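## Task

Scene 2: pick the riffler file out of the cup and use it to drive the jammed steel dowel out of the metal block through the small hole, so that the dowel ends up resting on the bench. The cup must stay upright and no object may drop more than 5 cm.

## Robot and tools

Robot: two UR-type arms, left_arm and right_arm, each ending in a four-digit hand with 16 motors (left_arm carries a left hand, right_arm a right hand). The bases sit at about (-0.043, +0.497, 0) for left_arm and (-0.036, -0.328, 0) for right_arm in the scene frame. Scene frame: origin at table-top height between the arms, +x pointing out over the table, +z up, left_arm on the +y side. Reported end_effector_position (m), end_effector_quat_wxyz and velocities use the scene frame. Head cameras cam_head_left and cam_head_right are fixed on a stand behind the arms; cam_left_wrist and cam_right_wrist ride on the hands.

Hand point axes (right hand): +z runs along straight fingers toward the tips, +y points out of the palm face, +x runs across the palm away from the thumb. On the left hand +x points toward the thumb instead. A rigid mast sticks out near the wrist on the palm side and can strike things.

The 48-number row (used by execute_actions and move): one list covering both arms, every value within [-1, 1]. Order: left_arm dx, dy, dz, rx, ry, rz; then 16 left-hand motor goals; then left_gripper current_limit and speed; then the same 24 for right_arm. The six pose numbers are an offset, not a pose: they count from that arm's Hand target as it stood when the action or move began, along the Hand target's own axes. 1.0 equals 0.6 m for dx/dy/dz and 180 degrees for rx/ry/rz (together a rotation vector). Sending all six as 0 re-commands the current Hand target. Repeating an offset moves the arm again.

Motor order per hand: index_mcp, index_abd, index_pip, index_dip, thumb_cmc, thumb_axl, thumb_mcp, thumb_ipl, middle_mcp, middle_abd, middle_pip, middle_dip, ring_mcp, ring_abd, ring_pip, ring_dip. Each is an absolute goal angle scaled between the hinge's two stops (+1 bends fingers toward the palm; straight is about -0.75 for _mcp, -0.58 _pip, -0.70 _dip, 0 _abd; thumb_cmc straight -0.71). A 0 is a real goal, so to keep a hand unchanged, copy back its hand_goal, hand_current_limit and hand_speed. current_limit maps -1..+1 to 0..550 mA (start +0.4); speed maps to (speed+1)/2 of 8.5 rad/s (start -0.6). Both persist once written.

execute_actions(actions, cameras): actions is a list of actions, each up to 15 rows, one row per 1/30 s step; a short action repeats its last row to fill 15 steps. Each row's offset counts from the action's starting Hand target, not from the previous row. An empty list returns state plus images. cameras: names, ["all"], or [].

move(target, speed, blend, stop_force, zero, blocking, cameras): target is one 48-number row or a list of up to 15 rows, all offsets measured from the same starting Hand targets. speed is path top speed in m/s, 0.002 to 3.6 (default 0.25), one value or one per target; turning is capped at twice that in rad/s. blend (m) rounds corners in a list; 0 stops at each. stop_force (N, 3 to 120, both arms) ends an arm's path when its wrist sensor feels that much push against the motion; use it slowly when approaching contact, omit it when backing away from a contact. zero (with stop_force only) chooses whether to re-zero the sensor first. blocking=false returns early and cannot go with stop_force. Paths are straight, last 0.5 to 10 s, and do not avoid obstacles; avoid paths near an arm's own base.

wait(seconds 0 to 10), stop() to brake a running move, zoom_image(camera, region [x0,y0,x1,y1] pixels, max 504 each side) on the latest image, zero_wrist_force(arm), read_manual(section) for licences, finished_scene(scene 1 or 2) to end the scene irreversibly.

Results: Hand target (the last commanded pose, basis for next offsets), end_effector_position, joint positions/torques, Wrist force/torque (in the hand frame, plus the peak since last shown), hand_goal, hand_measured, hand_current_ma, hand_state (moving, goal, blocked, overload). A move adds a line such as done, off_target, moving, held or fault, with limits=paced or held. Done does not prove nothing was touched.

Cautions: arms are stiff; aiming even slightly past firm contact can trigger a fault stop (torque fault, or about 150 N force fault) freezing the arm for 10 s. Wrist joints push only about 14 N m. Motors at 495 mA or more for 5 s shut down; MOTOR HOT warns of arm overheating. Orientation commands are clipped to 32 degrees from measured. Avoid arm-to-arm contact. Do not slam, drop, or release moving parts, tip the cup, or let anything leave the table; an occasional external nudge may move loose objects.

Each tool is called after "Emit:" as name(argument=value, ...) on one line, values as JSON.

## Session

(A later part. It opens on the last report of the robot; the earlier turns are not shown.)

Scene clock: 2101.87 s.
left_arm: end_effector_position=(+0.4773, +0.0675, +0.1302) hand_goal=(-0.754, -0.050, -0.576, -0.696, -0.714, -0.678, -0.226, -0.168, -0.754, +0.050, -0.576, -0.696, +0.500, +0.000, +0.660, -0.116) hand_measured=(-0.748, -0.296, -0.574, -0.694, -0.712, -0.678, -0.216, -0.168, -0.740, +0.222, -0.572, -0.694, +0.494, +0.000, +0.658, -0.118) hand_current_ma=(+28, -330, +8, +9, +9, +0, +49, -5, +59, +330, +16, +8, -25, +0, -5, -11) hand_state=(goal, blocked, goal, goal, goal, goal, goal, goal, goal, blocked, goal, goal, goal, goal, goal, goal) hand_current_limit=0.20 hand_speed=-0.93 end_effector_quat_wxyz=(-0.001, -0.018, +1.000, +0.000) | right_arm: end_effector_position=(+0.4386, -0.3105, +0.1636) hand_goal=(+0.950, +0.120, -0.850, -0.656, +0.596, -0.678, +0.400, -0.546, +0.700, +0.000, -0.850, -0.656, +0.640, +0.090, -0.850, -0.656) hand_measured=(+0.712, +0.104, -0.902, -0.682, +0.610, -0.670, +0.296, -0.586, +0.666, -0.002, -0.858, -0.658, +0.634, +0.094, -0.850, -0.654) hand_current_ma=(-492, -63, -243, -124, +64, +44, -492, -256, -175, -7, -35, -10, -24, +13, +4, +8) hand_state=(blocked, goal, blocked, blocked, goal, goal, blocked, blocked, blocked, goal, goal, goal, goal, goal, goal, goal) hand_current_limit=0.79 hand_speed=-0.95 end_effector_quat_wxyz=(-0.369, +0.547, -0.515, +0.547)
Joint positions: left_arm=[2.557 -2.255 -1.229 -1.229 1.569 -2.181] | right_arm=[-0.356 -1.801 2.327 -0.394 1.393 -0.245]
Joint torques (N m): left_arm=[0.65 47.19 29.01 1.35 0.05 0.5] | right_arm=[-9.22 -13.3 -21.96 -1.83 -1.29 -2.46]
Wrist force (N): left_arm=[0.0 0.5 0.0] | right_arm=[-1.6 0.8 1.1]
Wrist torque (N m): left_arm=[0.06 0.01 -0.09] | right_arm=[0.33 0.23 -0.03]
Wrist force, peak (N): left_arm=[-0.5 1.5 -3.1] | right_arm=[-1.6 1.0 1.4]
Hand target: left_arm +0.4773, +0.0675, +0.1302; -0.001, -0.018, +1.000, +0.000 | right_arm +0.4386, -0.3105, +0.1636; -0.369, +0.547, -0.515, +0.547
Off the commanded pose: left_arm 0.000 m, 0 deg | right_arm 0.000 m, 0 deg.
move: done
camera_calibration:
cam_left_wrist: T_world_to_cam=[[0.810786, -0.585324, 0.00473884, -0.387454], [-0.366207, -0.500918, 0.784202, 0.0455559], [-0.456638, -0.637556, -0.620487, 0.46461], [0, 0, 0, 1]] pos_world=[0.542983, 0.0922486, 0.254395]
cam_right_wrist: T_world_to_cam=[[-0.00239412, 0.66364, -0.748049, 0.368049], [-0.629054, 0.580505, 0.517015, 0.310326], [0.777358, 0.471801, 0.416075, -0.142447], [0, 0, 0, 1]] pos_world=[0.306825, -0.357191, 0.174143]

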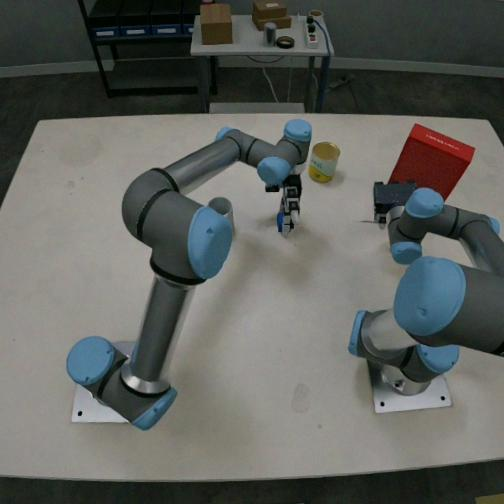

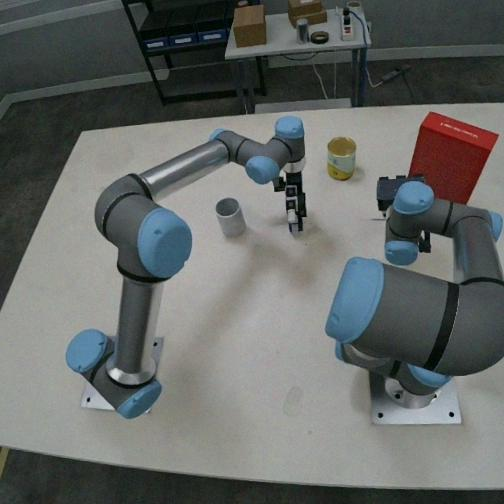

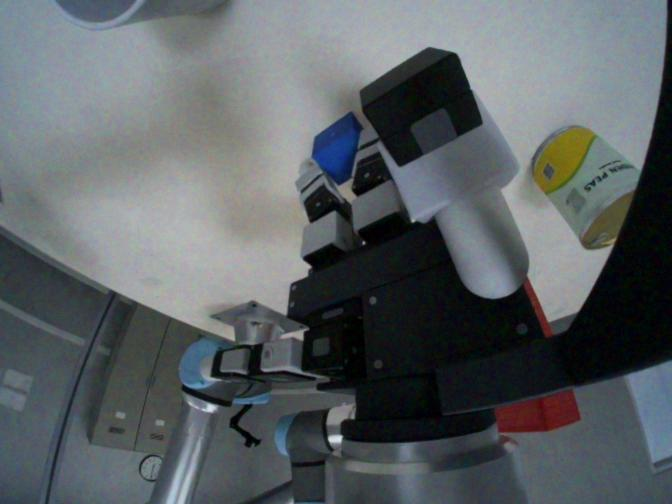

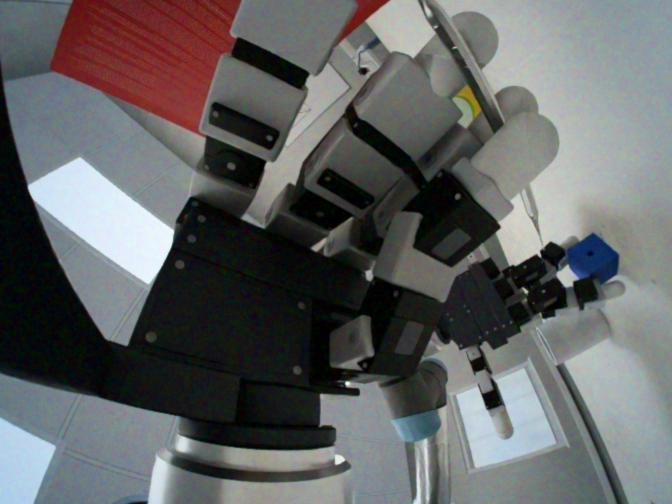

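Emit:
move(target=[[0,0,0,0,0,0, -0.754,-0.45,-0.576,-0.696,-0.714,-0.678,-0.226,-0.168,-0.754,0.40,-0.576,-0.696,0.5,0,0.66,-0.116,0.2,-0.9, 0,0,0,0,0,0, 0.95,0.12,-0.85,-0.655,0.597,-0.677,0.40,-0.545,0.70,0,-0.85,-0.655,0.64,0.09,-0.85,-0.655,0.79,-0.95],[0,0,-0.2,0,0,0, -0.754,-0.45,-0.576,-0.696,-0.714,-0.678,-0.226,-0.168,-0.754,0.40,-0.576,-0.696,0.5,0,0.66,-0.116,0.2,-0.9, 0,0,0,0,0,0, 0.95,0.12,-0.85,-0.655,0.597,-0.677,0.40,-0.545,0.70,0,-0.85,-0.655,0.64,0.09,-0.85,-0.655,0.79,-0.95]], speed=0.1, cameras=["cam_left_wrist","cam_right_wrist","cam_head_left","cam_head_right"])

Scene clock: 2129.57 s.
left_arm: end_effector_position=(+0.4775, +0.0676, +0.2502) hand_goal=(-0.754, -0.450, -0.576, -0.696, -0.714, -0.678, -0.226, -0.168, -0.754, +0.400, -0.576, -0.696, +0.500, +0.000, +0.660, -0.116) hand_measured=(-0.748, -0.442, -0.574, -0.694, -0.712, -0.678, -0.218, -0.168, -0.748, +0.394, -0.572, -0.694, +0.494, +0.000, +0.658, -0.118) hand_current_ma=(+22, +28, +8, +9, +9, +0, +48, -4, +22, -21, +12, +8, -26, +0, -5, -11) hand_state=(goal, goal, goal, goal, goal, goal, goal, goal, goal, goal, goal, goal, goal, goal, goal, goal) hand_current_limit=0.20 hand_speed=-0.90 end_effector_quat_wxyz=(-0.001, -0.018, +1.000, +0.000) | right_arm: end_effector_position=(+0.4386, -0.3105, +0.1636) hand_goal=(+0.950, +0.120, -0.850, -0.656, +0.596, -0.678, +0.400, -0.546, +0.700, +0.000, -0.850, -0.656, +0.640, +0.090, -0.850, -0.656) hand_measured=(+0.712, +0.104, -0.902, -0.682, +0.610, -0.670, +0.296, -0.586, +0.666, -0.002, -0.858, -0.658, +0.634, +0.094, -0.850, -0.654) hand_current_ma=(-492, -63, -243, -124, +64, +44, -492, -256, -175, -7, -35, -10, -24, +13, +4, +8) hand_state=(blocked, goal, blocked, blocked, goal, goal, blocked, blocked, blocked, goal, goal, goal, goal, goal, goal, goal) hand_current_limit=0.79 hand_speed=-0.95 end_effector_quat_wxyz=(-0.369, +0.547, -0.515, +0.547)
Joint positions: left_arm=[2.557 -2.191 -1.023 -1.499 1.569 -2.181] | right_arm=[-0.356 -1.801 2.327 -0.394 1.393 -0.245]
Joint torques (N m): left_arm=[6.08 37.72 25.3 0.86 0.7 1.3] | right_arm=[-9.31 -13.8 -22.3 -1.93 -1.15 -2.55]
Wrist force (N): left_arm=[0.0 0.2 0.5] | right_arm=[-1.0 0.7 1.2]
Wrist torque (N m): left_arm=[0.06 0.00 -0.09] | right_arm=[0.31 0.14 0.01]
Wrist force, peak (N): left_arm=[0.2 0.1 1.9] | right_arm=[-1.5 0.9 1.5]
Hand target: left_arm +0.4775, +0.0676, +0.2502; -0.001, -0.018, +1.000, +0.000 | right_arm +0.4386, -0.3105, +0.1636; -0.369, +0.547, -0.515, +0.547
Off the commanded pose: left_arm 0.000 m, 0 deg | right_arm 0.000 m, 0 deg.
move: done
camera_calibration:
cam_left_wrist: T_world_to_cam=[[0.810908, -0.585154, 0.00483159, -0.388102], [-0.366171, -0.500966, 0.784189, -0.0483429], [-0.456451, -0.637674, -0.620504, 0.539095], [0, 0, 0, 1]] pos_world=[0.543083, 0.0924494, 0.374296]
cam_right_wrist: T_world_to_cam=[[-0.00239412, 0.66364, -0.748049, 0.368049], [-0.629054, 0.580505, 0.517015, 0.310326], [0.777358, 0.471801, 0.416075, -0.142447], [0, 0, 0, 1]] pos_world=[0.306825, -0.357191, 0.174143]

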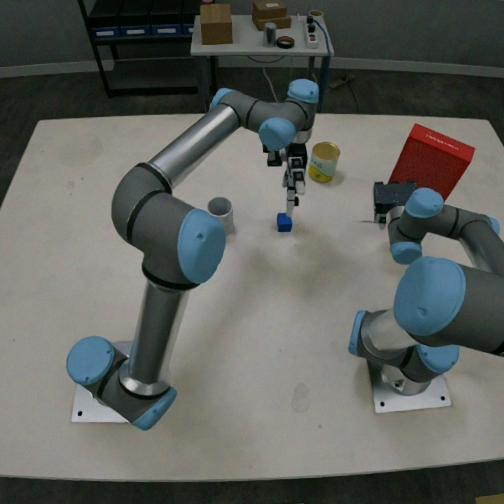

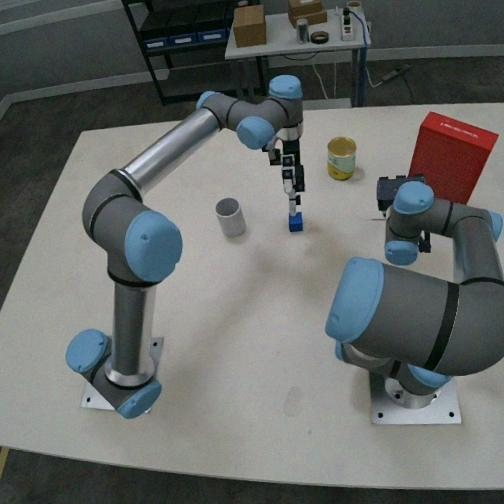

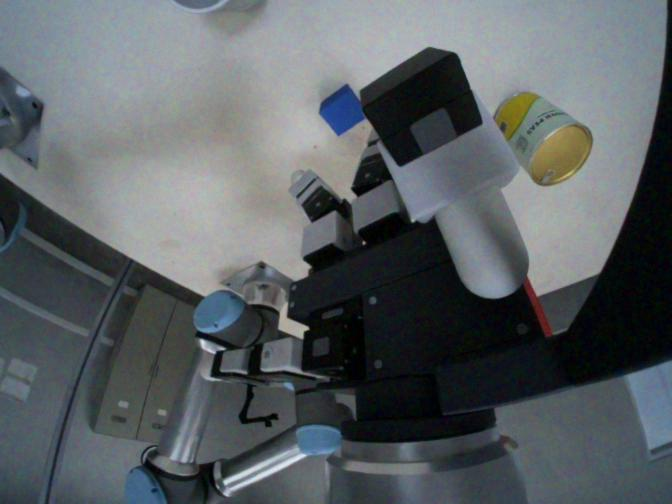

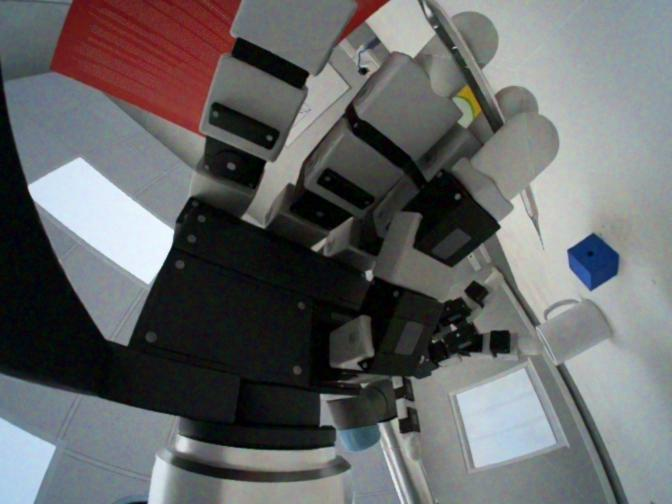

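Emit:
zoom_image(camera="cam_right_wrist", region=[500, 190, 640, 310])

Emit:
zoom_image(camera="cam_left_wrist", region=[290, 60, 390, 160])

Emit:
zoom_image(camera="cam_head_right", region=[270, 190, 330, 250])

Scaled by 3.600 from the camera's 672x504 image, which has a finer 960x720 frame.

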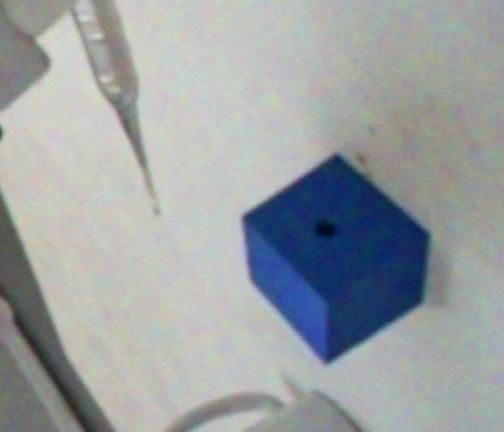

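Scaled by 5.040 from the camera's 672x504 image, which has a finer 960x720 frame.

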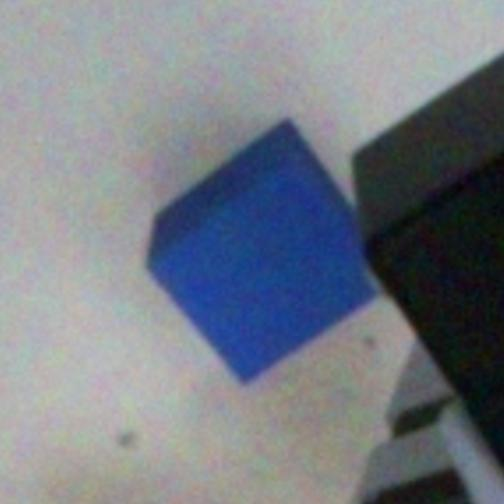

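Scaled by 8.400 from the camera's 504x504 image, which has a finer 720x720 frame.

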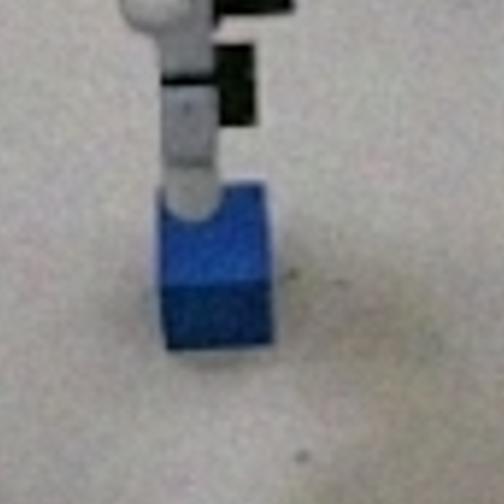

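Emit:
move(target=[-0.129,-0.1387,-0.0333,0,0,0.5, -1,0.035,-1,-0.406,-0.714,-0.678,-0.226,-0.168,-1,-0.035,-1,-0.406,0.5,0,0.66,-0.116,0.4,-0.8, 0,0,0,0,0,0, 0.95,0.12,-0.85,-0.655,0.597,-0.677,0.40,-0.545,0.70,0,-0.85,-0.655,0.64,0.09,-0.85,-0.655,0.79,-0.95], speed=0.25)

Emit:
move(target=[-0.0655,-0.1338,0.0167,-0.1160,-0.1203,0.5011, -1,0.035,-1,-0.406,-0.714,-0.678,-0.226,-0.168,-1,-0.035,-1,-0.406,0.5,0,0.66,-0.116,0.4,-0.8, 0,0,0,0,0,0, 0.95,0.12,-0.85,-0.655,0.597,-0.677,0.40,-0.545,0.70,0,-0.85,-0.655,0.64,0.09,-0.85,-0.655,0.79,-0.95], speed=0.25, cameras=["all"])

Scene clock: 2187.53 s.
left_arm: end_effector_position=(+0.5578, -0.0126, +0.2702) hand_goal=(-1.000, +0.034, -1.000, -0.406, -0.714, -0.678, -0.226, -0.168, -1.000, -0.036, -1.000, -0.406, +0.500, +0.000, +0.660, -0.116) hand_measured=(-0.988, +0.030, -0.992, -0.408, -0.712, -0.678, -0.218, -0.168, -0.988, -0.034, -0.994, -0.408, +0.494, +0.000, +0.658, -0.118) hand_current_ma=(+55, -12, +30, -10, +9, +0, +48, -4, +57, +10, +26, -9, -26, +0, -5, -11) hand_state=(goal, goal, goal, goal, goal, goal, goal, goal, goal, goal, goal, goal, goal, goal, goal, goal) hand_current_limit=0.40 hand_speed=-0.80 end_effector_quat_wxyz=(+0.000, +0.694, +0.720, -0.001) | right_arm: end_effector_position=(+0.4386, -0.3105, +0.1636) hand_goal=(+0.950, +0.120, -0.850, -0.656, +0.596, -0.678, +0.400, -0.546, +0.700, +0.000, -0.850, -0.656, +0.640, +0.090, -0.850, -0.656) hand_measured=(+0.712, +0.104, -0.902, -0.682, +0.610, -0.670, +0.296, -0.586, +0.666, -0.002, -0.858, -0.658, +0.634, +0.094, -0.850, -0.654) hand_current_ma=(-492, -63, -243, -124, +64, +44, -492, -256, -175, -7, -35, -10, -24, +13, +4, +8) hand_state=(blocked, goal, blocked, blocked, goal, goal, blocked, blocked, blocked, goal, goal, goal, goal, goal, goal, goal) hand_current_limit=0.79 hand_speed=-0.95 end_effector_quat_wxyz=(-0.369, +0.547, -0.515, +0.547)
Joint positions: left_arm=[2.51 -2.172 -1.002 -1.539 1.569 -0.658] | right_arm=[-0.356 -1.801 2.327 -0.394 1.393 -0.245]
Joint torques (N m): left_arm=[-4.9 50.3 19.9 2.9 -1.55 1.75] | right_arm=[-8.95 -13.23 -22.22 -1.31 -0.91 -2.59]
Wrist force (N): left_arm=[0.1 0.1 0.2] | right_arm=[-1.3 0.6 1.1]
Wrist torque (N m): left_arm=[0.02 -0.02 0.04] | right_arm=[0.31 0.18 0.00]
Wrist force, peak (N): left_arm=[-0.4 0.6 0.3] | right_arm=[-1.5 0.8 1.5]
Hand target: left_arm +0.5578, -0.0128, +0.2701; +0.000, +0.694, +0.720, -0.001 | right_arm +0.4386, -0.3105, +0.1636; -0.369, +0.547, -0.515, +0.547
Off the commanded pose: left_arm 0.000 m, 0 deg | right_arm 0.000 m, 0 deg.
move: done

Scene clock: 2191.33 s.
left_arm: end_effector_position=(+0.4791, -0.0549, +0.2602) hand_goal=(-1.000, +0.034, -1.000, -0.406, -0.714, -0.678, -0.226, -0.168, -1.000, -0.036, -1.000, -0.406, +0.500, +0.000, +0.660, -0.116) hand_measured=(-0.996, +0.030, -0.994, -0.408, -0.716, -0.678, -0.218, -0.168, -0.996, -0.034, -0.996, -0.408, +0.494, +0.000, +0.658, -0.118) hand_current_ma=(+17, -12, +21, -10, -6, +0, +47, -4, +18, +9, +18, -9, -26, +0, -5, -10) hand_state=(goal, goal, goal, goal, goal, goal, goal, goal, goal, goal, goal, goal, goal, goal, goal, goal) hand_current_limit=0.40 hand_speed=-0.80 end_effector_quat_wxyz=(+0.234, +0.972, +0.000, -0.001) end_effector_velocity=(+0.000, +0.000, -0.001) end_effector_angular_velocity=(+0.001, -0.001, -0.004) | right_arm: end_effector_position=(+0.4386, -0.3105, +0.1636) hand_goal=(+0.950, +0.120, -0.850, -0.656, +0.596, -0.678, +0.400, -0.546, +0.700, +0.000, -0.850, -0.656, +0.640, +0.090, -0.850, -0.656) hand_measured=(+0.712, +0.104, -0.902, -0.682, +0.610, -0.670, +0.296, -0.586, +0.666, -0.002, -0.858, -0.658, +0.634, +0.094, -0.850, -0.654) hand_current_ma=(-492, -63, -243, -124, +64, +44, -492, -256, -175, -7, -35, -10, -24, +13, +4, +8) hand_state=(blocked, goal, blocked, blocked, goal, goal, blocked, blocked, blocked, goal, goal, goal, goal, goal, goal, goal) hand_current_limit=0.79 hand_speed=-0.95 end_effector_quat_wxyz=(-0.369, +0.547, -0.515, +0.547)
Joint positions: left_arm=[2.708 -1.932 -1.613 -0.961 1.143 1.102] | right_arm=[-0.356 -1.801 2.327 -0.394 1.393 -0.245]
Joint velocities: left_arm=[0 -0.002 0 0 0 0.005] | right_arm=[within noise]
Joint torques (N m): left_arm=[-5.74 51.46 14.88 4.3 -0.74 2.12] | right_arm=[-9.32 -13.38 -22.75 -1.45 -0.88 -2.67]
Wrist force (N): left_arm=[-0.5 -0.2 0.1] | right_arm=[-1.1 0.7 1.6]
Wrist torque (N m): left_arm=[0.08 0.06 -0.06] | right_arm=[0.28 0.14 0.01]
Wrist force, peak (N): left_arm=[-0.4 -0.8 0.2] | right_arm=[-1.5 1.0 1.5]
Hand target: left_arm +0.4790, -0.0549, +0.2602; +0.234, +0.972, +0.000, -0.001 | right_arm +0.4386, -0.3105, +0.1636; -0.369, +0.547, -0.515, +0.547
Off the commanded pose: left_arm 0.000 m, 0 deg | right_arm 0.000 m, 0 deg.
move: done
camera_calibration:
cam_left_wrist: T_world_to_cam=[[-0.789927, 0.549082, -0.272989, 0.440288], [0.385535, 0.790907, 0.475214, -0.325781], [0.476841, 0.270137, -0.83645, 0.126764], [0, 0, 0, 1]] pos_world=[0.412949, -0.0183353, 0.381041]
cam_right_wrist: T_world_to_cam=[[-0.00239412, 0.66364, -0.748049, 0.368049], [-0.629054, 0.580505, 0.517015, 0.310326], [0.777358, 0.471801, 0.416075, -0.142447], [0, 0, 0, 1]] pos_world=[0.306825, -0.357191, 0.174143]

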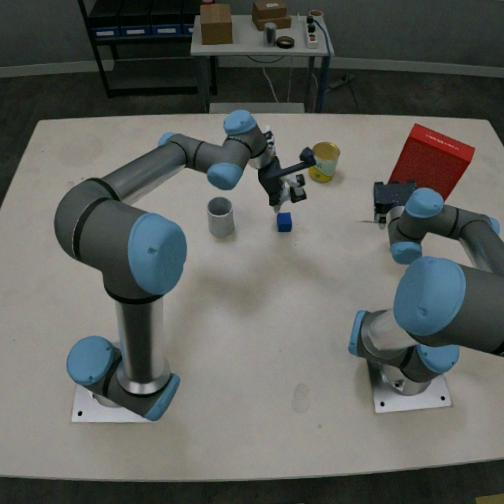

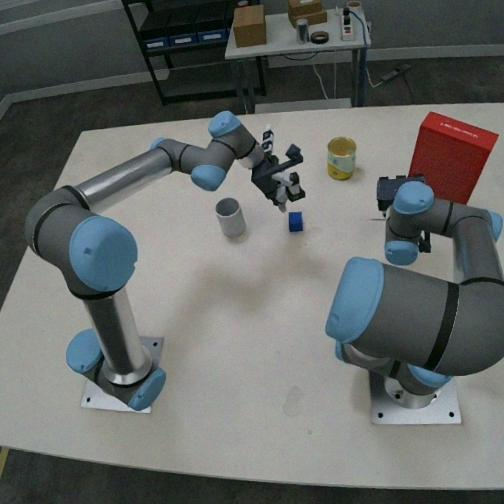

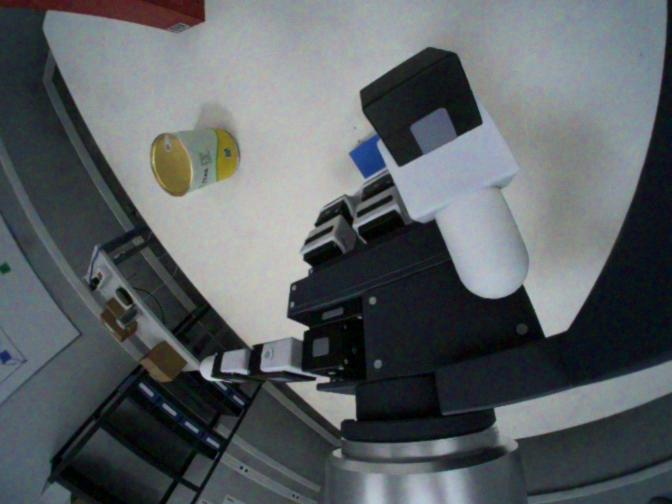

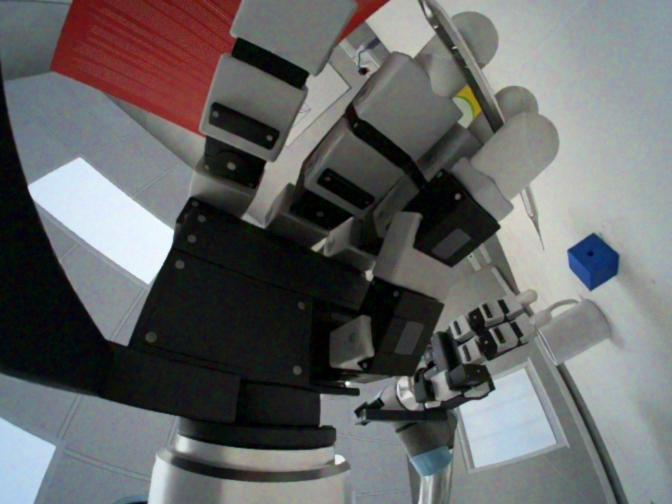

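Emit:
move(target=[0.0017,-0.0629,0.1348,0,0,0, -1,0.035,-1,-0.406,-0.714,-0.678,-0.226,-0.168,-1,-0.035,-1,-0.406,0.5,0,0.66,-0.116,0.7,-0.8, 0,0,0,0,0,0, 0.95,0.12,-0.85,-0.655,0.597,-0.677,0.40,-0.545,0.70,0,-0.85,-0.655,0.64,0.09,-0.85,-0.655,0.79,-0.95], speed=0.07, stop_force=4, cameras=["all"])

Scene clock: 2207.87 s.
left_arm: end_effector_position=(+0.4799, -0.0581, +0.1710) hand_goal=(-1.000, +0.034, -1.000, -0.406, -0.714, -0.678, -0.226, -0.168, -1.000, -0.036, -1.000, -0.406, +0.500, +0.000, +0.660, -0.116) hand_measured=(-1.000, +0.030, -1.000, -0.408, -0.716, -0.678, -0.218, -0.168, -0.998, -0.034, -0.998, -0.408, +0.494, +0.000, +0.658, -0.118) hand_current_ma=(+0, -10, +0, -10, -7, +0, +45, -4, +6, +9, +10, -9, -26, +0, -5, -10) hand_state=(goal, goal, goal, goal, goal, goal, goal, goal, goal, goal, goal, goal, goal, goal, goal, goal) hand_current_limit=0.70 hand_speed=-0.80 end_effector_quat_wxyz=(+0.234, +0.972, +0.000, -0.001) | right_arm: end_effector_position=(+0.4386, -0.3105, +0.1636) hand_goal=(+0.950, +0.120, -0.850, -0.656, +0.596, -0.678, +0.400, -0.546, +0.700, +0.000, -0.850, -0.656, +0.640, +0.090, -0.850, -0.656) hand_measured=(+0.712, +0.104, -0.902, -0.682, +0.610, -0.670, +0.296, -0.586, +0.666, -0.002, -0.858, -0.658, +0.634, +0.094, -0.850, -0.654) hand_current_ma=(-492, -63, -243, -124, +64, +44, -492, -256, -175, -7, -35, -10, -24, +13, +4, +8) hand_state=(blocked, goal, blocked, blocked, goal, goal, blocked, blocked, blocked, goal, goal, goal, goal, goal, goal, goal) hand_current_limit=0.79 hand_speed=-0.95 end_effector_quat_wxyz=(-0.369, +0.547, -0.515, +0.547)
Joint positions: left_arm=[2.704 -2.041 -1.712 -0.753 1.144 1.098] | right_arm=[-0.356 -1.801 2.327 -0.394 1.393 -0.245]
Joint torques (N m): left_arm=[2.13 53.23 25.81 4.15 -1.62 -0.16] | right_arm=[-9.72 -12.39 -24.42 -1.39 -0.77 -2.64]
Wrist force (N): left_arm=[-0.5 -0.5 0.3] | right_arm=[-1.3 0.8 1.4]
Wrist torque (N m): left_arm=[0.09 0.04 -0.07] | right_arm=[0.31 0.17 -0.01]
Wrist force, peak (N): left_arm=[-0.5 -0.9 0.4] | right_arm=[-1.4 0.8 1.5]
Hand target: left_arm +0.4799, -0.0581, +0.1710; +0.234, +0.972, +0.000, -0.001 | right_arm +0.4386, -0.3105, +0.1636; -0.369, +0.547, -0.515, +0.547
Off the commanded pose: left_arm 0.000 m, 0 deg | right_arm 0.000 m, 0 deg.
move: done
camera_calibration:
cam_left_wrist: T_world_to_cam=[[-0.78969, 0.549323, -0.273194, 0.418185], [0.385736, 0.790837, 0.475168, -0.281329], [0.477073, 0.269855, -0.836409, 0.0526249], [0, 0, 0, 1]] pos_world=[0.413649, -0.0214339, 0.291941]
cam_right_wrist: T_world_to_cam=[[-0.00239412, 0.66364, -0.748049, 0.368049], [-0.629054, 0.580505, 0.517015, 0.310326], [0.777358, 0.471801, 0.416075, -0.142447], [0, 0, 0, 1]] pos_world=[0.306825, -0.357191, 0.174143]

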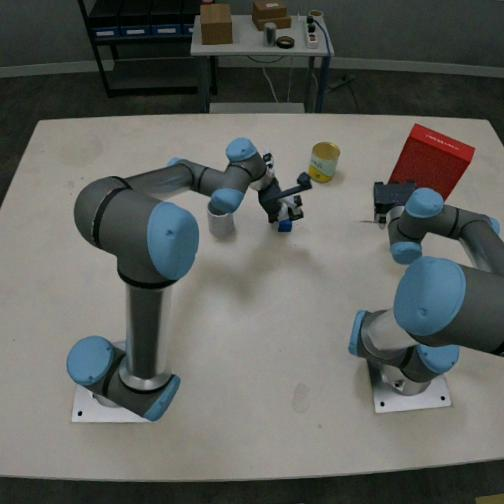

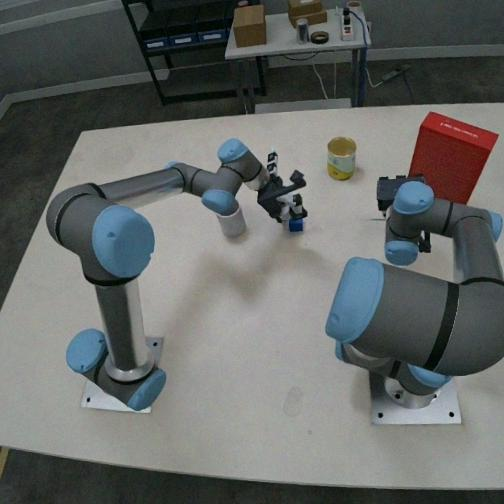

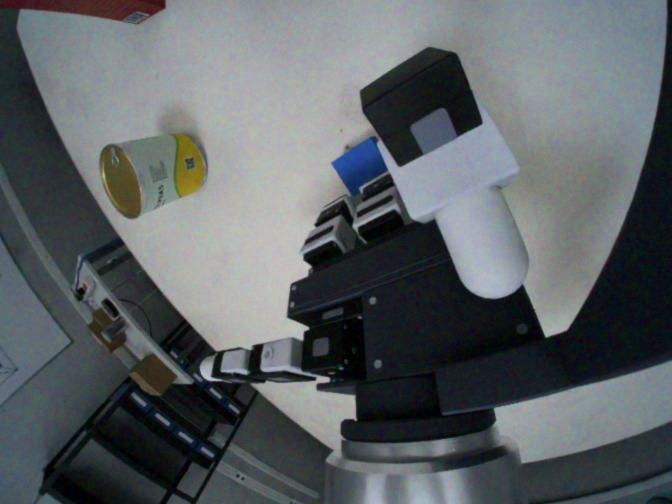

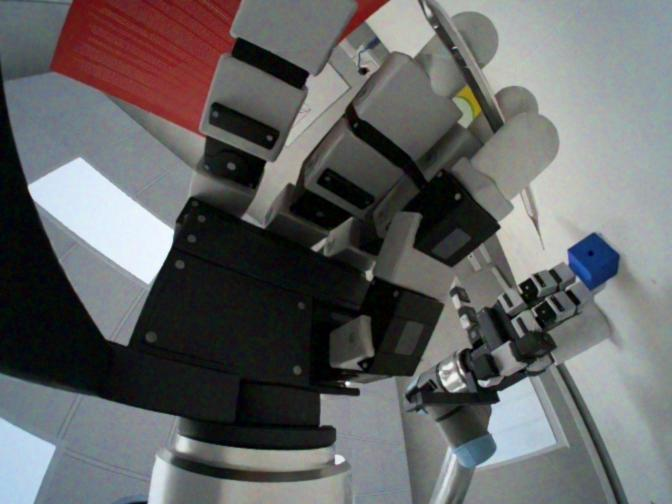

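Emit:
move(target=[0,0,0,0,0,0, -1,0.035,-1,-0.406,-0.714,-0.678,-0.226,-0.168,-1,-0.035,-1,-0.406,0.5,0,0.66,-0.116,0.7,-0.8, -0.2587,0.0395,0.095,0,0,0, 0.95,0.12,-0.85,-0.655,0.597,-0.677,0.40,-0.545,0.70,0,-0.85,-0.655,0.64,0.09,-0.85,-0.655,0.79,-0.95], speed=0.1, cameras=["cam_right_wrist","cam_left_wrist","cam_head_left","cam_head_right"])

Emit:
zoom_image(camera="cam_right_wrist", region=[480, 160, 640, 300])

Scene clock: 2236.23 s.
left_arm: end_effector_position=(+0.4799, -0.0581, +0.1710) hand_goal=(-1.000, +0.034, -1.000, -0.406, -0.714, -0.678, -0.226, -0.168, -1.000, -0.036, -1.000, -0.406, +0.500, +0.000, +0.660, -0.116) hand_measured=(-1.000, +0.030, -1.000, -0.408, -0.716, -0.678, -0.218, -0.168, -0.998, -0.034, -0.998, -0.408, +0.494, +0.000, +0.658, -0.118) hand_current_ma=(+0, -10, +0, -10, -7, +0, +45, -4, +6, +9, +10, -9, -26, +0, -5, -10) hand_state=(goal, goal, goal, goal, goal, goal, goal, goal, goal, goal, goal, goal, goal, goal, goal, goal) hand_current_limit=0.70 hand_speed=-0.80 end_effector_quat_wxyz=(+0.234, +0.972, +0.000, -0.001) | right_arm: end_effector_position=(+0.5106, -0.1741, +0.0996) hand_goal=(+0.950, +0.120, -0.850, -0.656, +0.596, -0.678, +0.400, -0.546, +0.700, +0.000, -0.850, -0.656, +0.640, +0.090, -0.850, -0.656) hand_measured=(+0.712, +0.104, -0.902, -0.682, +0.610, -0.670, +0.296, -0.586, +0.666, -0.002, -0.858, -0.658, +0.634, +0.094, -0.850, -0.654) hand_current_ma=(-492, -62, -243, -124, +64, +44, -492, -256, -174, -7, -35, -10, -24, +11, +4, +8) hand_state=(blocked, goal, blocked, blocked, goal, goal, blocked, blocked, blocked, goal, goal, goal, goal, goal, goal, goal) hand_current_limit=0.79 hand_speed=-0.95 end_effector_quat_wxyz=(-0.369, +0.547, -0.515, +0.547)
Joint positions: left_arm=[2.704 -2.041 -1.712 -0.753 1.144 1.098] | right_arm=[0.136 -1.38 2.12 -0.604 1.881 -0.179]
Joint torques (N m): left_arm=[2.91 54.31 25.48 4.07 -2 1.16] | right_arm=[3.87 -20.8 -19.59 -0.38 -0.32 -2.68]
Wrist force (N): left_arm=[-0.5 -0.6 0.3] | right_arm=[-1.3 0.8 1.4]
Wrist torque (N m): left_arm=[0.05 0.07 -0.06] | right_arm=[0.29 0.19 -0.08]
Wrist force, peak (N): left_arm=[-0.7 -0.6 0.3] | right_arm=[-2.5 1.0 1.7]
Hand target: left_arm +0.4799, -0.0581, +0.1710; +0.234, +0.972, +0.000, -0.001 | right_arm +0.5106, -0.1740, +0.0996; -0.369, +0.547, -0.515, +0.547
Off the commanded pose: left_arm 0.000 m, 0 deg | right_arm 0.000 m, 0 deg.
move: done
camera_calibration:
cam_left_wrist: T_world_to_cam=[[-0.78969, 0.549323, -0.273194, 0.418185], [0.385736, 0.790837, 0.475168, -0.281329], [0.477073, 0.269855, -0.836409, 0.0526249], [0, 0, 0, 1]] pos_world=[0.413649, -0.0214339, 0.291941]
cam_right_wrist: T_world_to_cam=[[-0.00232573, 0.663745, -0.747956, 0.229813], [-0.629049, 0.580465, 0.517067, 0.30951], [0.777362, 0.471703, 0.416178, -0.236175], [0, 0, 0, 1]] pos_world=[0.378825, -0.220792, 0.110143]

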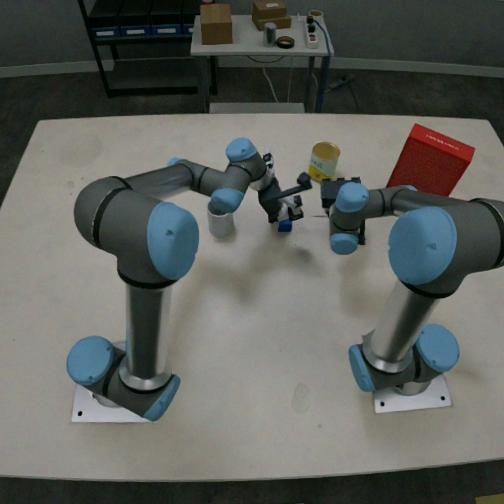

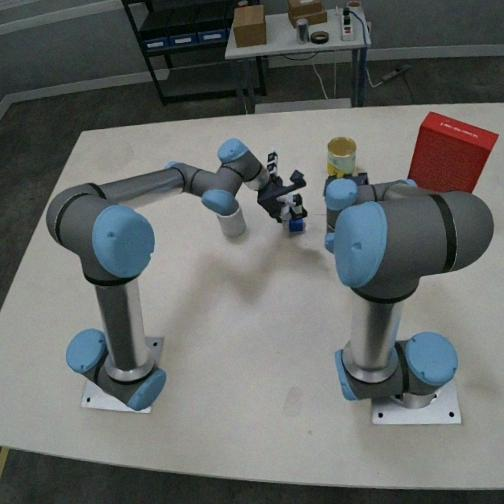

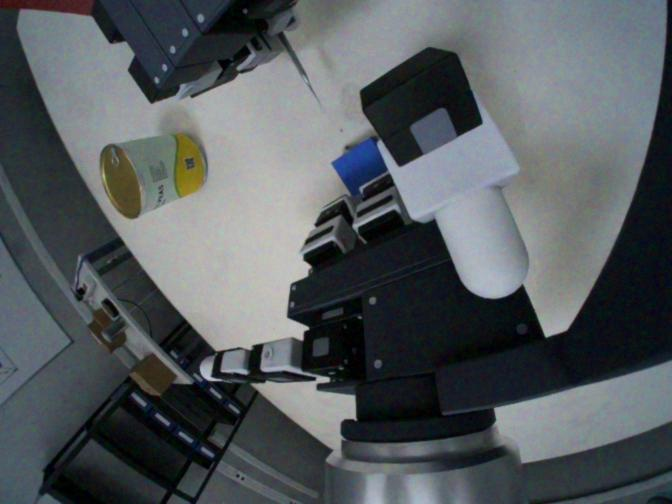

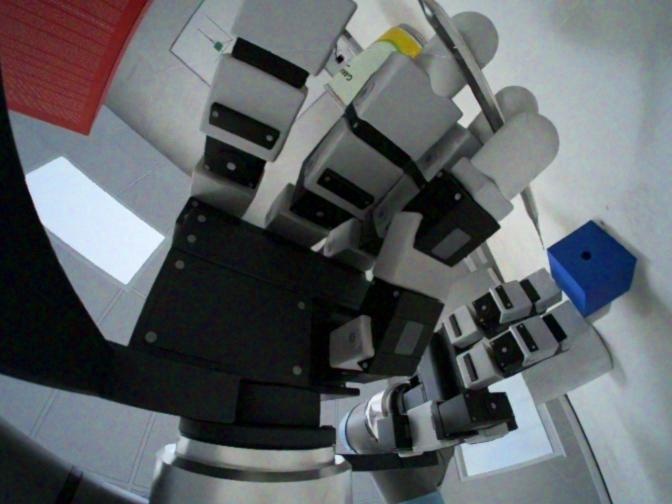

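Scaled by 3.150 from the camera's 672x504 image, which has a finer 960x720 frame.

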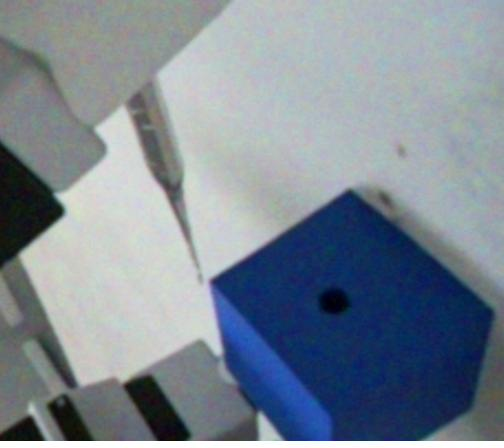

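Emit:
move(target=[0,0,0,0,0,0, -1,0.035,-1,-0.406,-0.714,-0.678,-0.226,-0.168,-1,-0.035,-1,-0.406,0.5,0,0.66,-0.116,0.7,-0.8, -0.0452,0.051,0.002,0,0,0, 0.95,0.12,-0.85,-0.655,0.597,-0.677,0.40,-0.545,0.70,0,-0.85,-0.655,0.64,0.09,-0.85,-0.655,0.79,-0.95], speed=0.05, stop_force=4, cameras=["cam_right_wrist","cam_left_wrist"])

Emit:
zoom_image(camera="cam_right_wrist", region=[500, 180, 640, 300])

Emit:
zoom_image(camera="cam_left_wrist", region=[240, 40, 420, 220])

Scene clock: 2250.20 s.
left_arm: end_effector_position=(+0.4799, -0.0581, +0.1710) hand_goal=(-1.000, +0.034, -1.000, -0.406, -0.714, -0.678, -0.226, -0.168, -1.000, -0.036, -1.000, -0.406, +0.500, +0.000, +0.660, -0.116) hand_measured=(-1.000, +0.030, -1.000, -0.408, -0.716, -0.678, -0.218, -0.168, -0.998, -0.034, -0.998, -0.408, +0.494, +0.000, +0.658, -0.118) hand_current_ma=(+0, -10, +0, -10, -7, +0, +45, -4, +6, +9, +10, -9, -26, +0, -5, -10) hand_state=(goal, goal, goal, goal, goal, goal, goal, goal, goal, goal, goal, goal, goal, goal, goal, goal) hand_current_limit=0.70 hand_speed=-0.80 end_effector_quat_wxyz=(+0.234, +0.972, +0.000, -0.001) | right_arm: end_effector_position=(+0.5104, -0.1540, +0.0639) hand_goal=(+0.950, +0.120, -0.850, -0.656, +0.596, -0.678, +0.400, -0.546, +0.700, +0.000, -0.850, -0.656, +0.640, +0.090, -0.850, -0.656) hand_measured=(+0.712, +0.104, -0.902, -0.682, +0.610, -0.670, +0.296, -0.586, +0.666, -0.002, -0.858, -0.658, +0.634, +0.094, -0.850, -0.654) hand_current_ma=(-492, -62, -243, -124, +64, +44, -492, -256, -174, -7, -35, -10, -24, +11, +4, +8) hand_state=(blocked, goal, blocked, blocked, goal, goal, blocked, blocked, blocked, goal, goal, goal, goal, goal, goal, goal) hand_current_limit=0.79 hand_speed=-0.95 end_effector_quat_wxyz=(-0.369, +0.547, -0.515, +0.547)
Joint positions: left_arm=[2.704 -2.041 -1.712 -0.753 1.144 1.098] | right_arm=[0.191 -1.289 2.126 -0.698 1.935 -0.171]
Joint torques (N m): left_arm=[2.06 52.9 26.7 3.87 -2.03 1.29] | right_arm=[-10.82 -28.91 -23.19 -2.08 -1.73 -2.54]
Wrist force (N): left_arm=[-0.4 -0.4 0.3] | right_arm=[-1.5 0.9 1.6]
Wrist torque (N m): left_arm=[0.07 0.04 -0.04] | right_arm=[0.27 0.23 -0.10]
Wrist force, peak (N): left_arm=[-0.6 -0.6 0.2] | right_arm=[-1.7 1.1 1.7]
Hand target: left_arm +0.4799, -0.0581, +0.1710; +0.234, +0.972, +0.000, -0.001 | right_arm +0.5104, -0.1540, +0.0639; -0.369, +0.547, -0.515, +0.547
Off the commanded pose: left_arm 0.000 m, 0 deg | right_arm 0.000 m, 0 deg.
move: done
camera_calibration:
cam_left_wrist: T_world_to_cam=[[-0.78969, 0.549323, -0.273194, 0.418185], [0.385736, 0.790837, 0.475168, -0.281329], [0.477073, 0.269855, -0.836409, 0.0526249], [0, 0, 0, 1]] pos_world=[0.413649, -0.0214339, 0.291941]
cam_right_wrist: T_world_to_cam=[[-0.00239412, 0.66364, -0.748049, 0.189847], [-0.629054, 0.580505, 0.517015, 0.316248], [0.777358, 0.471801, 0.416075, -0.230568], [0, 0, 0, 1]] pos_world=[0.378625, -0.200791, 0.0744433]
Images, in order (width x height): cam_left_wrist 672x504, cam_right_wrist 672x504.

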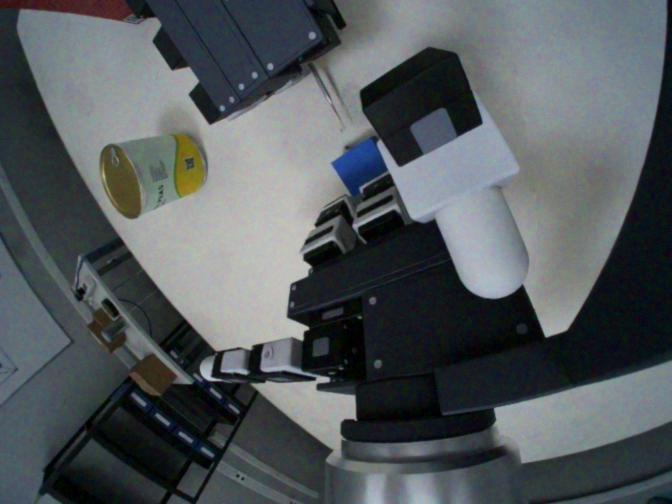

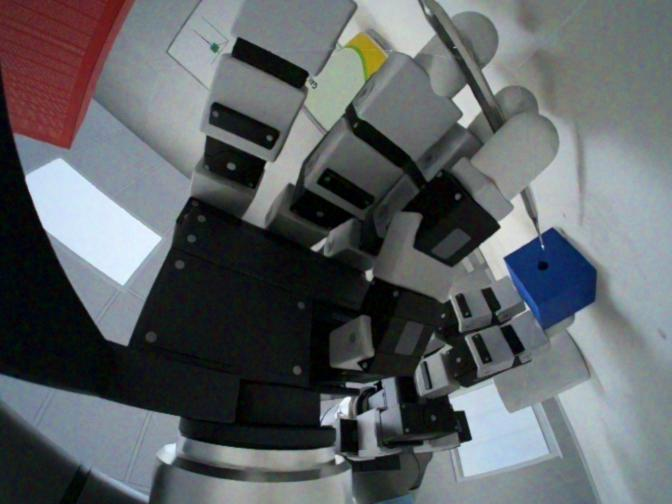

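Scaled by 3.600 from the camera's 672x504 image, which has a finer 960x720 frame.

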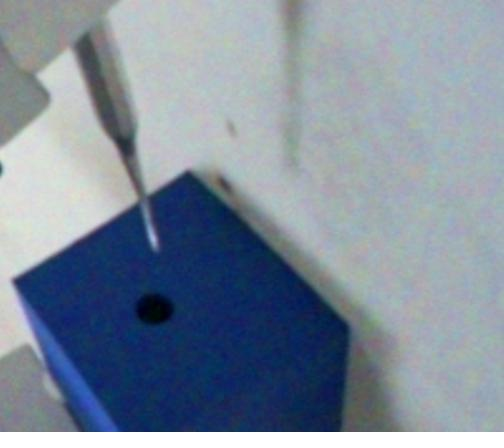

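Scaled by 2.800 from the camera's 672x504 image, which has a finer 960x720 frame.

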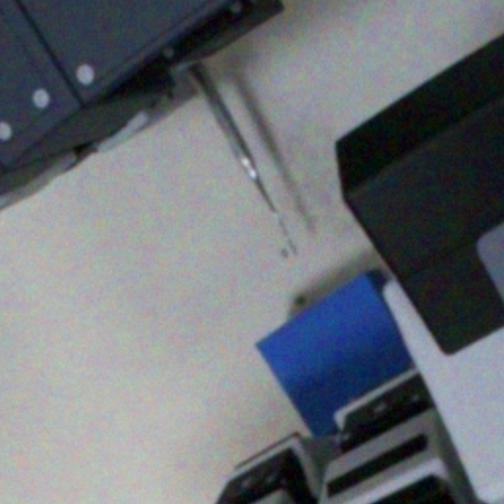

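Emit:
move(target=[0,0,0,0,0,0, -1,0.035,-1,-0.406,-0.714,-0.678,-0.226,-0.168,-1,-0.035,-1,-0.406,0.5,0,0.66,-0.116,0.7,-0.8, -0.0258,-0.0064,-0.0028,0,0,0, 0.95,0.12,-0.85,-0.655,0.597,-0.677,0.40,-0.545,0.70,0,-0.85,-0.655,0.64,0.09,-0.85,-0.655,0.79,-0.95], speed=0.03, stop_force=3, cameras=["cam_right_wrist","cam_left_wrist"])

Emit:
zoom_image(camera="cam_right_wrist", region=[500, 200, 600, 300])

Emit:
zoom_image(camera="cam_left_wrist", region=[300, 90, 400, 190])

Scene clock: 2286.67 s.
left_arm: end_effector_position=(+0.4799, -0.0581, +0.1710) hand_goal=(-1.000, +0.034, -1.000, -0.406, -0.714, -0.678, -0.226, -0.168, -1.000, -0.036, -1.000, -0.406, +0.500, +0.000, +0.660, -0.116) hand_measured=(-1.000, +0.030, -1.000, -0.408, -0.716, -0.678, -0.218, -0.168, -0.998, -0.034, -0.998, -0.408, +0.494, +0.000, +0.658, -0.118) hand_current_ma=(+0, -10, +0, -10, -7, +0, +45, -4, +6, +9, +10, -9, -26, +0, -5, -10) hand_state=(goal, goal, goal, goal, goal, goal, goal, goal, goal, goal, goal, goal, goal, goal, goal, goal) hand_current_limit=0.70 hand_speed=-0.80 end_effector_quat_wxyz=(+0.234, +0.972, +0.000, -0.001) | right_arm: end_effector_position=(+0.5114, -0.1380, +0.0645) hand_goal=(+0.950, +0.120, -0.850, -0.656, +0.596, -0.678, +0.400, -0.546, +0.700, +0.000, -0.850, -0.656, +0.640, +0.090, -0.850, -0.656) hand_measured=(+0.712, +0.104, -0.902, -0.682, +0.610, -0.670, +0.296, -0.586, +0.666, -0.002, -0.858, -0.658, +0.634, +0.094, -0.850, -0.654) hand_current_ma=(-492, -62, -243, -124, +64, +44, -492, -256, -174, -7, -35, -10, -24, +11, +4, +8) hand_state=(blocked, goal, blocked, blocked, goal, goal, blocked, blocked, blocked, goal, goal, goal, goal, goal, goal, goal) hand_current_limit=0.79 hand_speed=-0.95 end_effector_quat_wxyz=(-0.369, +0.547, -0.515, +0.547)
Joint positions: left_arm=[2.704 -2.041 -1.712 -0.753 1.144 1.098] | right_arm=[0.232 -1.271 2.097 -0.685 1.976 -0.165]
Joint torques (N m): left_arm=[2.74 51.43 26.86 3.81 -1.94 1.23] | right_arm=[-10.69 -37.14 -8.87 -2.52 -1.97 -2.49]
Wrist force (N): left_arm=[-0.3 -0.5 0.1] | right_arm=[-1.4 0.7 1.3]
Wrist torque (N m): left_arm=[0.07 0.02 -0.03] | right_arm=[0.27 0.23 -0.11]
Wrist force, peak (N): left_arm=[-0.6 -0.4 0.4] | right_arm=[-1.7 0.9 1.7]
Hand target: left_arm +0.4799, -0.0581, +0.1710; +0.234, +0.972, +0.000, -0.001 | right_arm +0.5114, -0.1380, +0.0645; -0.369, +0.547, -0.515, +0.547
Off the commanded pose: left_arm 0.000 m, 0 deg | right_arm 0.000 m, 0 deg.
move: done
camera_calibration:
cam_left_wrist: T_world_to_cam=[[-0.78969, 0.549323, -0.273194, 0.418185], [0.385736, 0.790837, 0.475168, -0.281329], [0.477073, 0.269855, -0.836409, 0.0526249], [0, 0, 0, 1]] pos_world=[0.413649, -0.0214339, 0.291941]
cam_right_wrist: T_world_to_cam=[[-0.00239412, 0.66364, -0.748049, 0.17968], [-0.629054, 0.580505, 0.517015, 0.307279], [0.777358, 0.471801, 0.416075, -0.239144], [0, 0, 0, 1]] pos_world=[0.379625, -0.184791, 0.0750433]
Images, in order (width x height): cam_left_wrist 672x504, cam_right_wrist 672x504.

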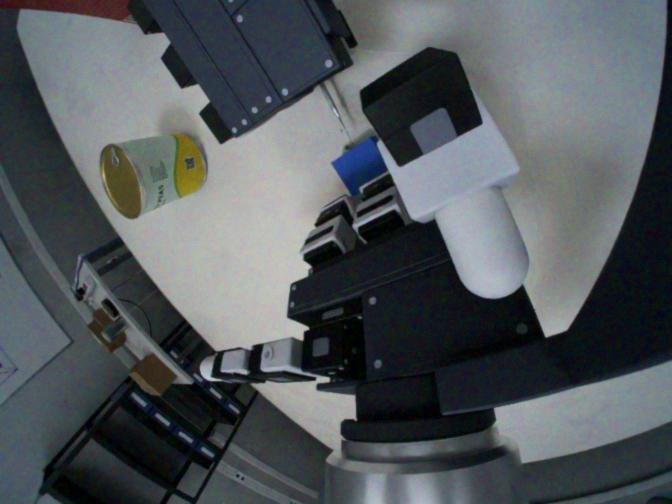

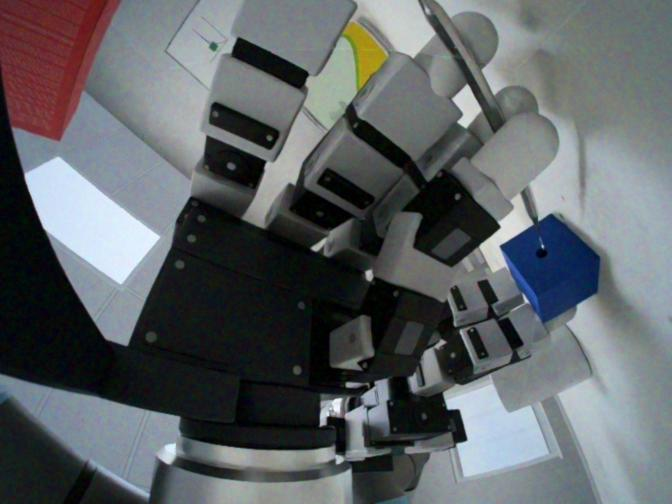

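Scaled by 5.040 from the camera's 672x504 image, which has a finer 960x720 frame.

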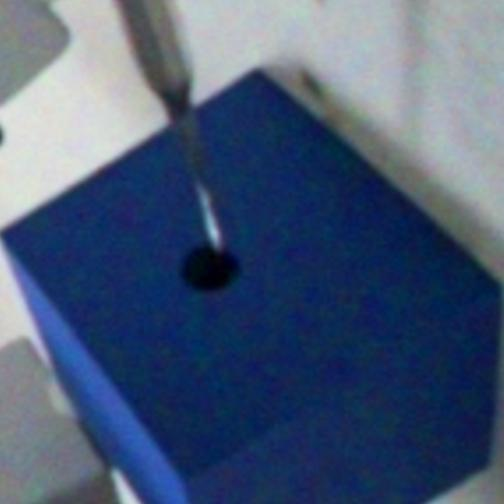

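Scaled by 5.040 from the camera's 672x504 image, which has a finer 960x720 frame.

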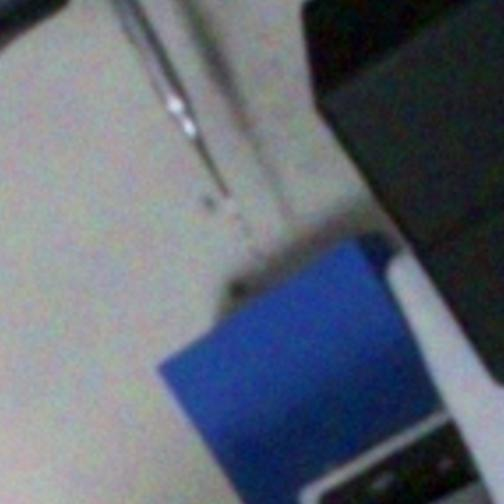

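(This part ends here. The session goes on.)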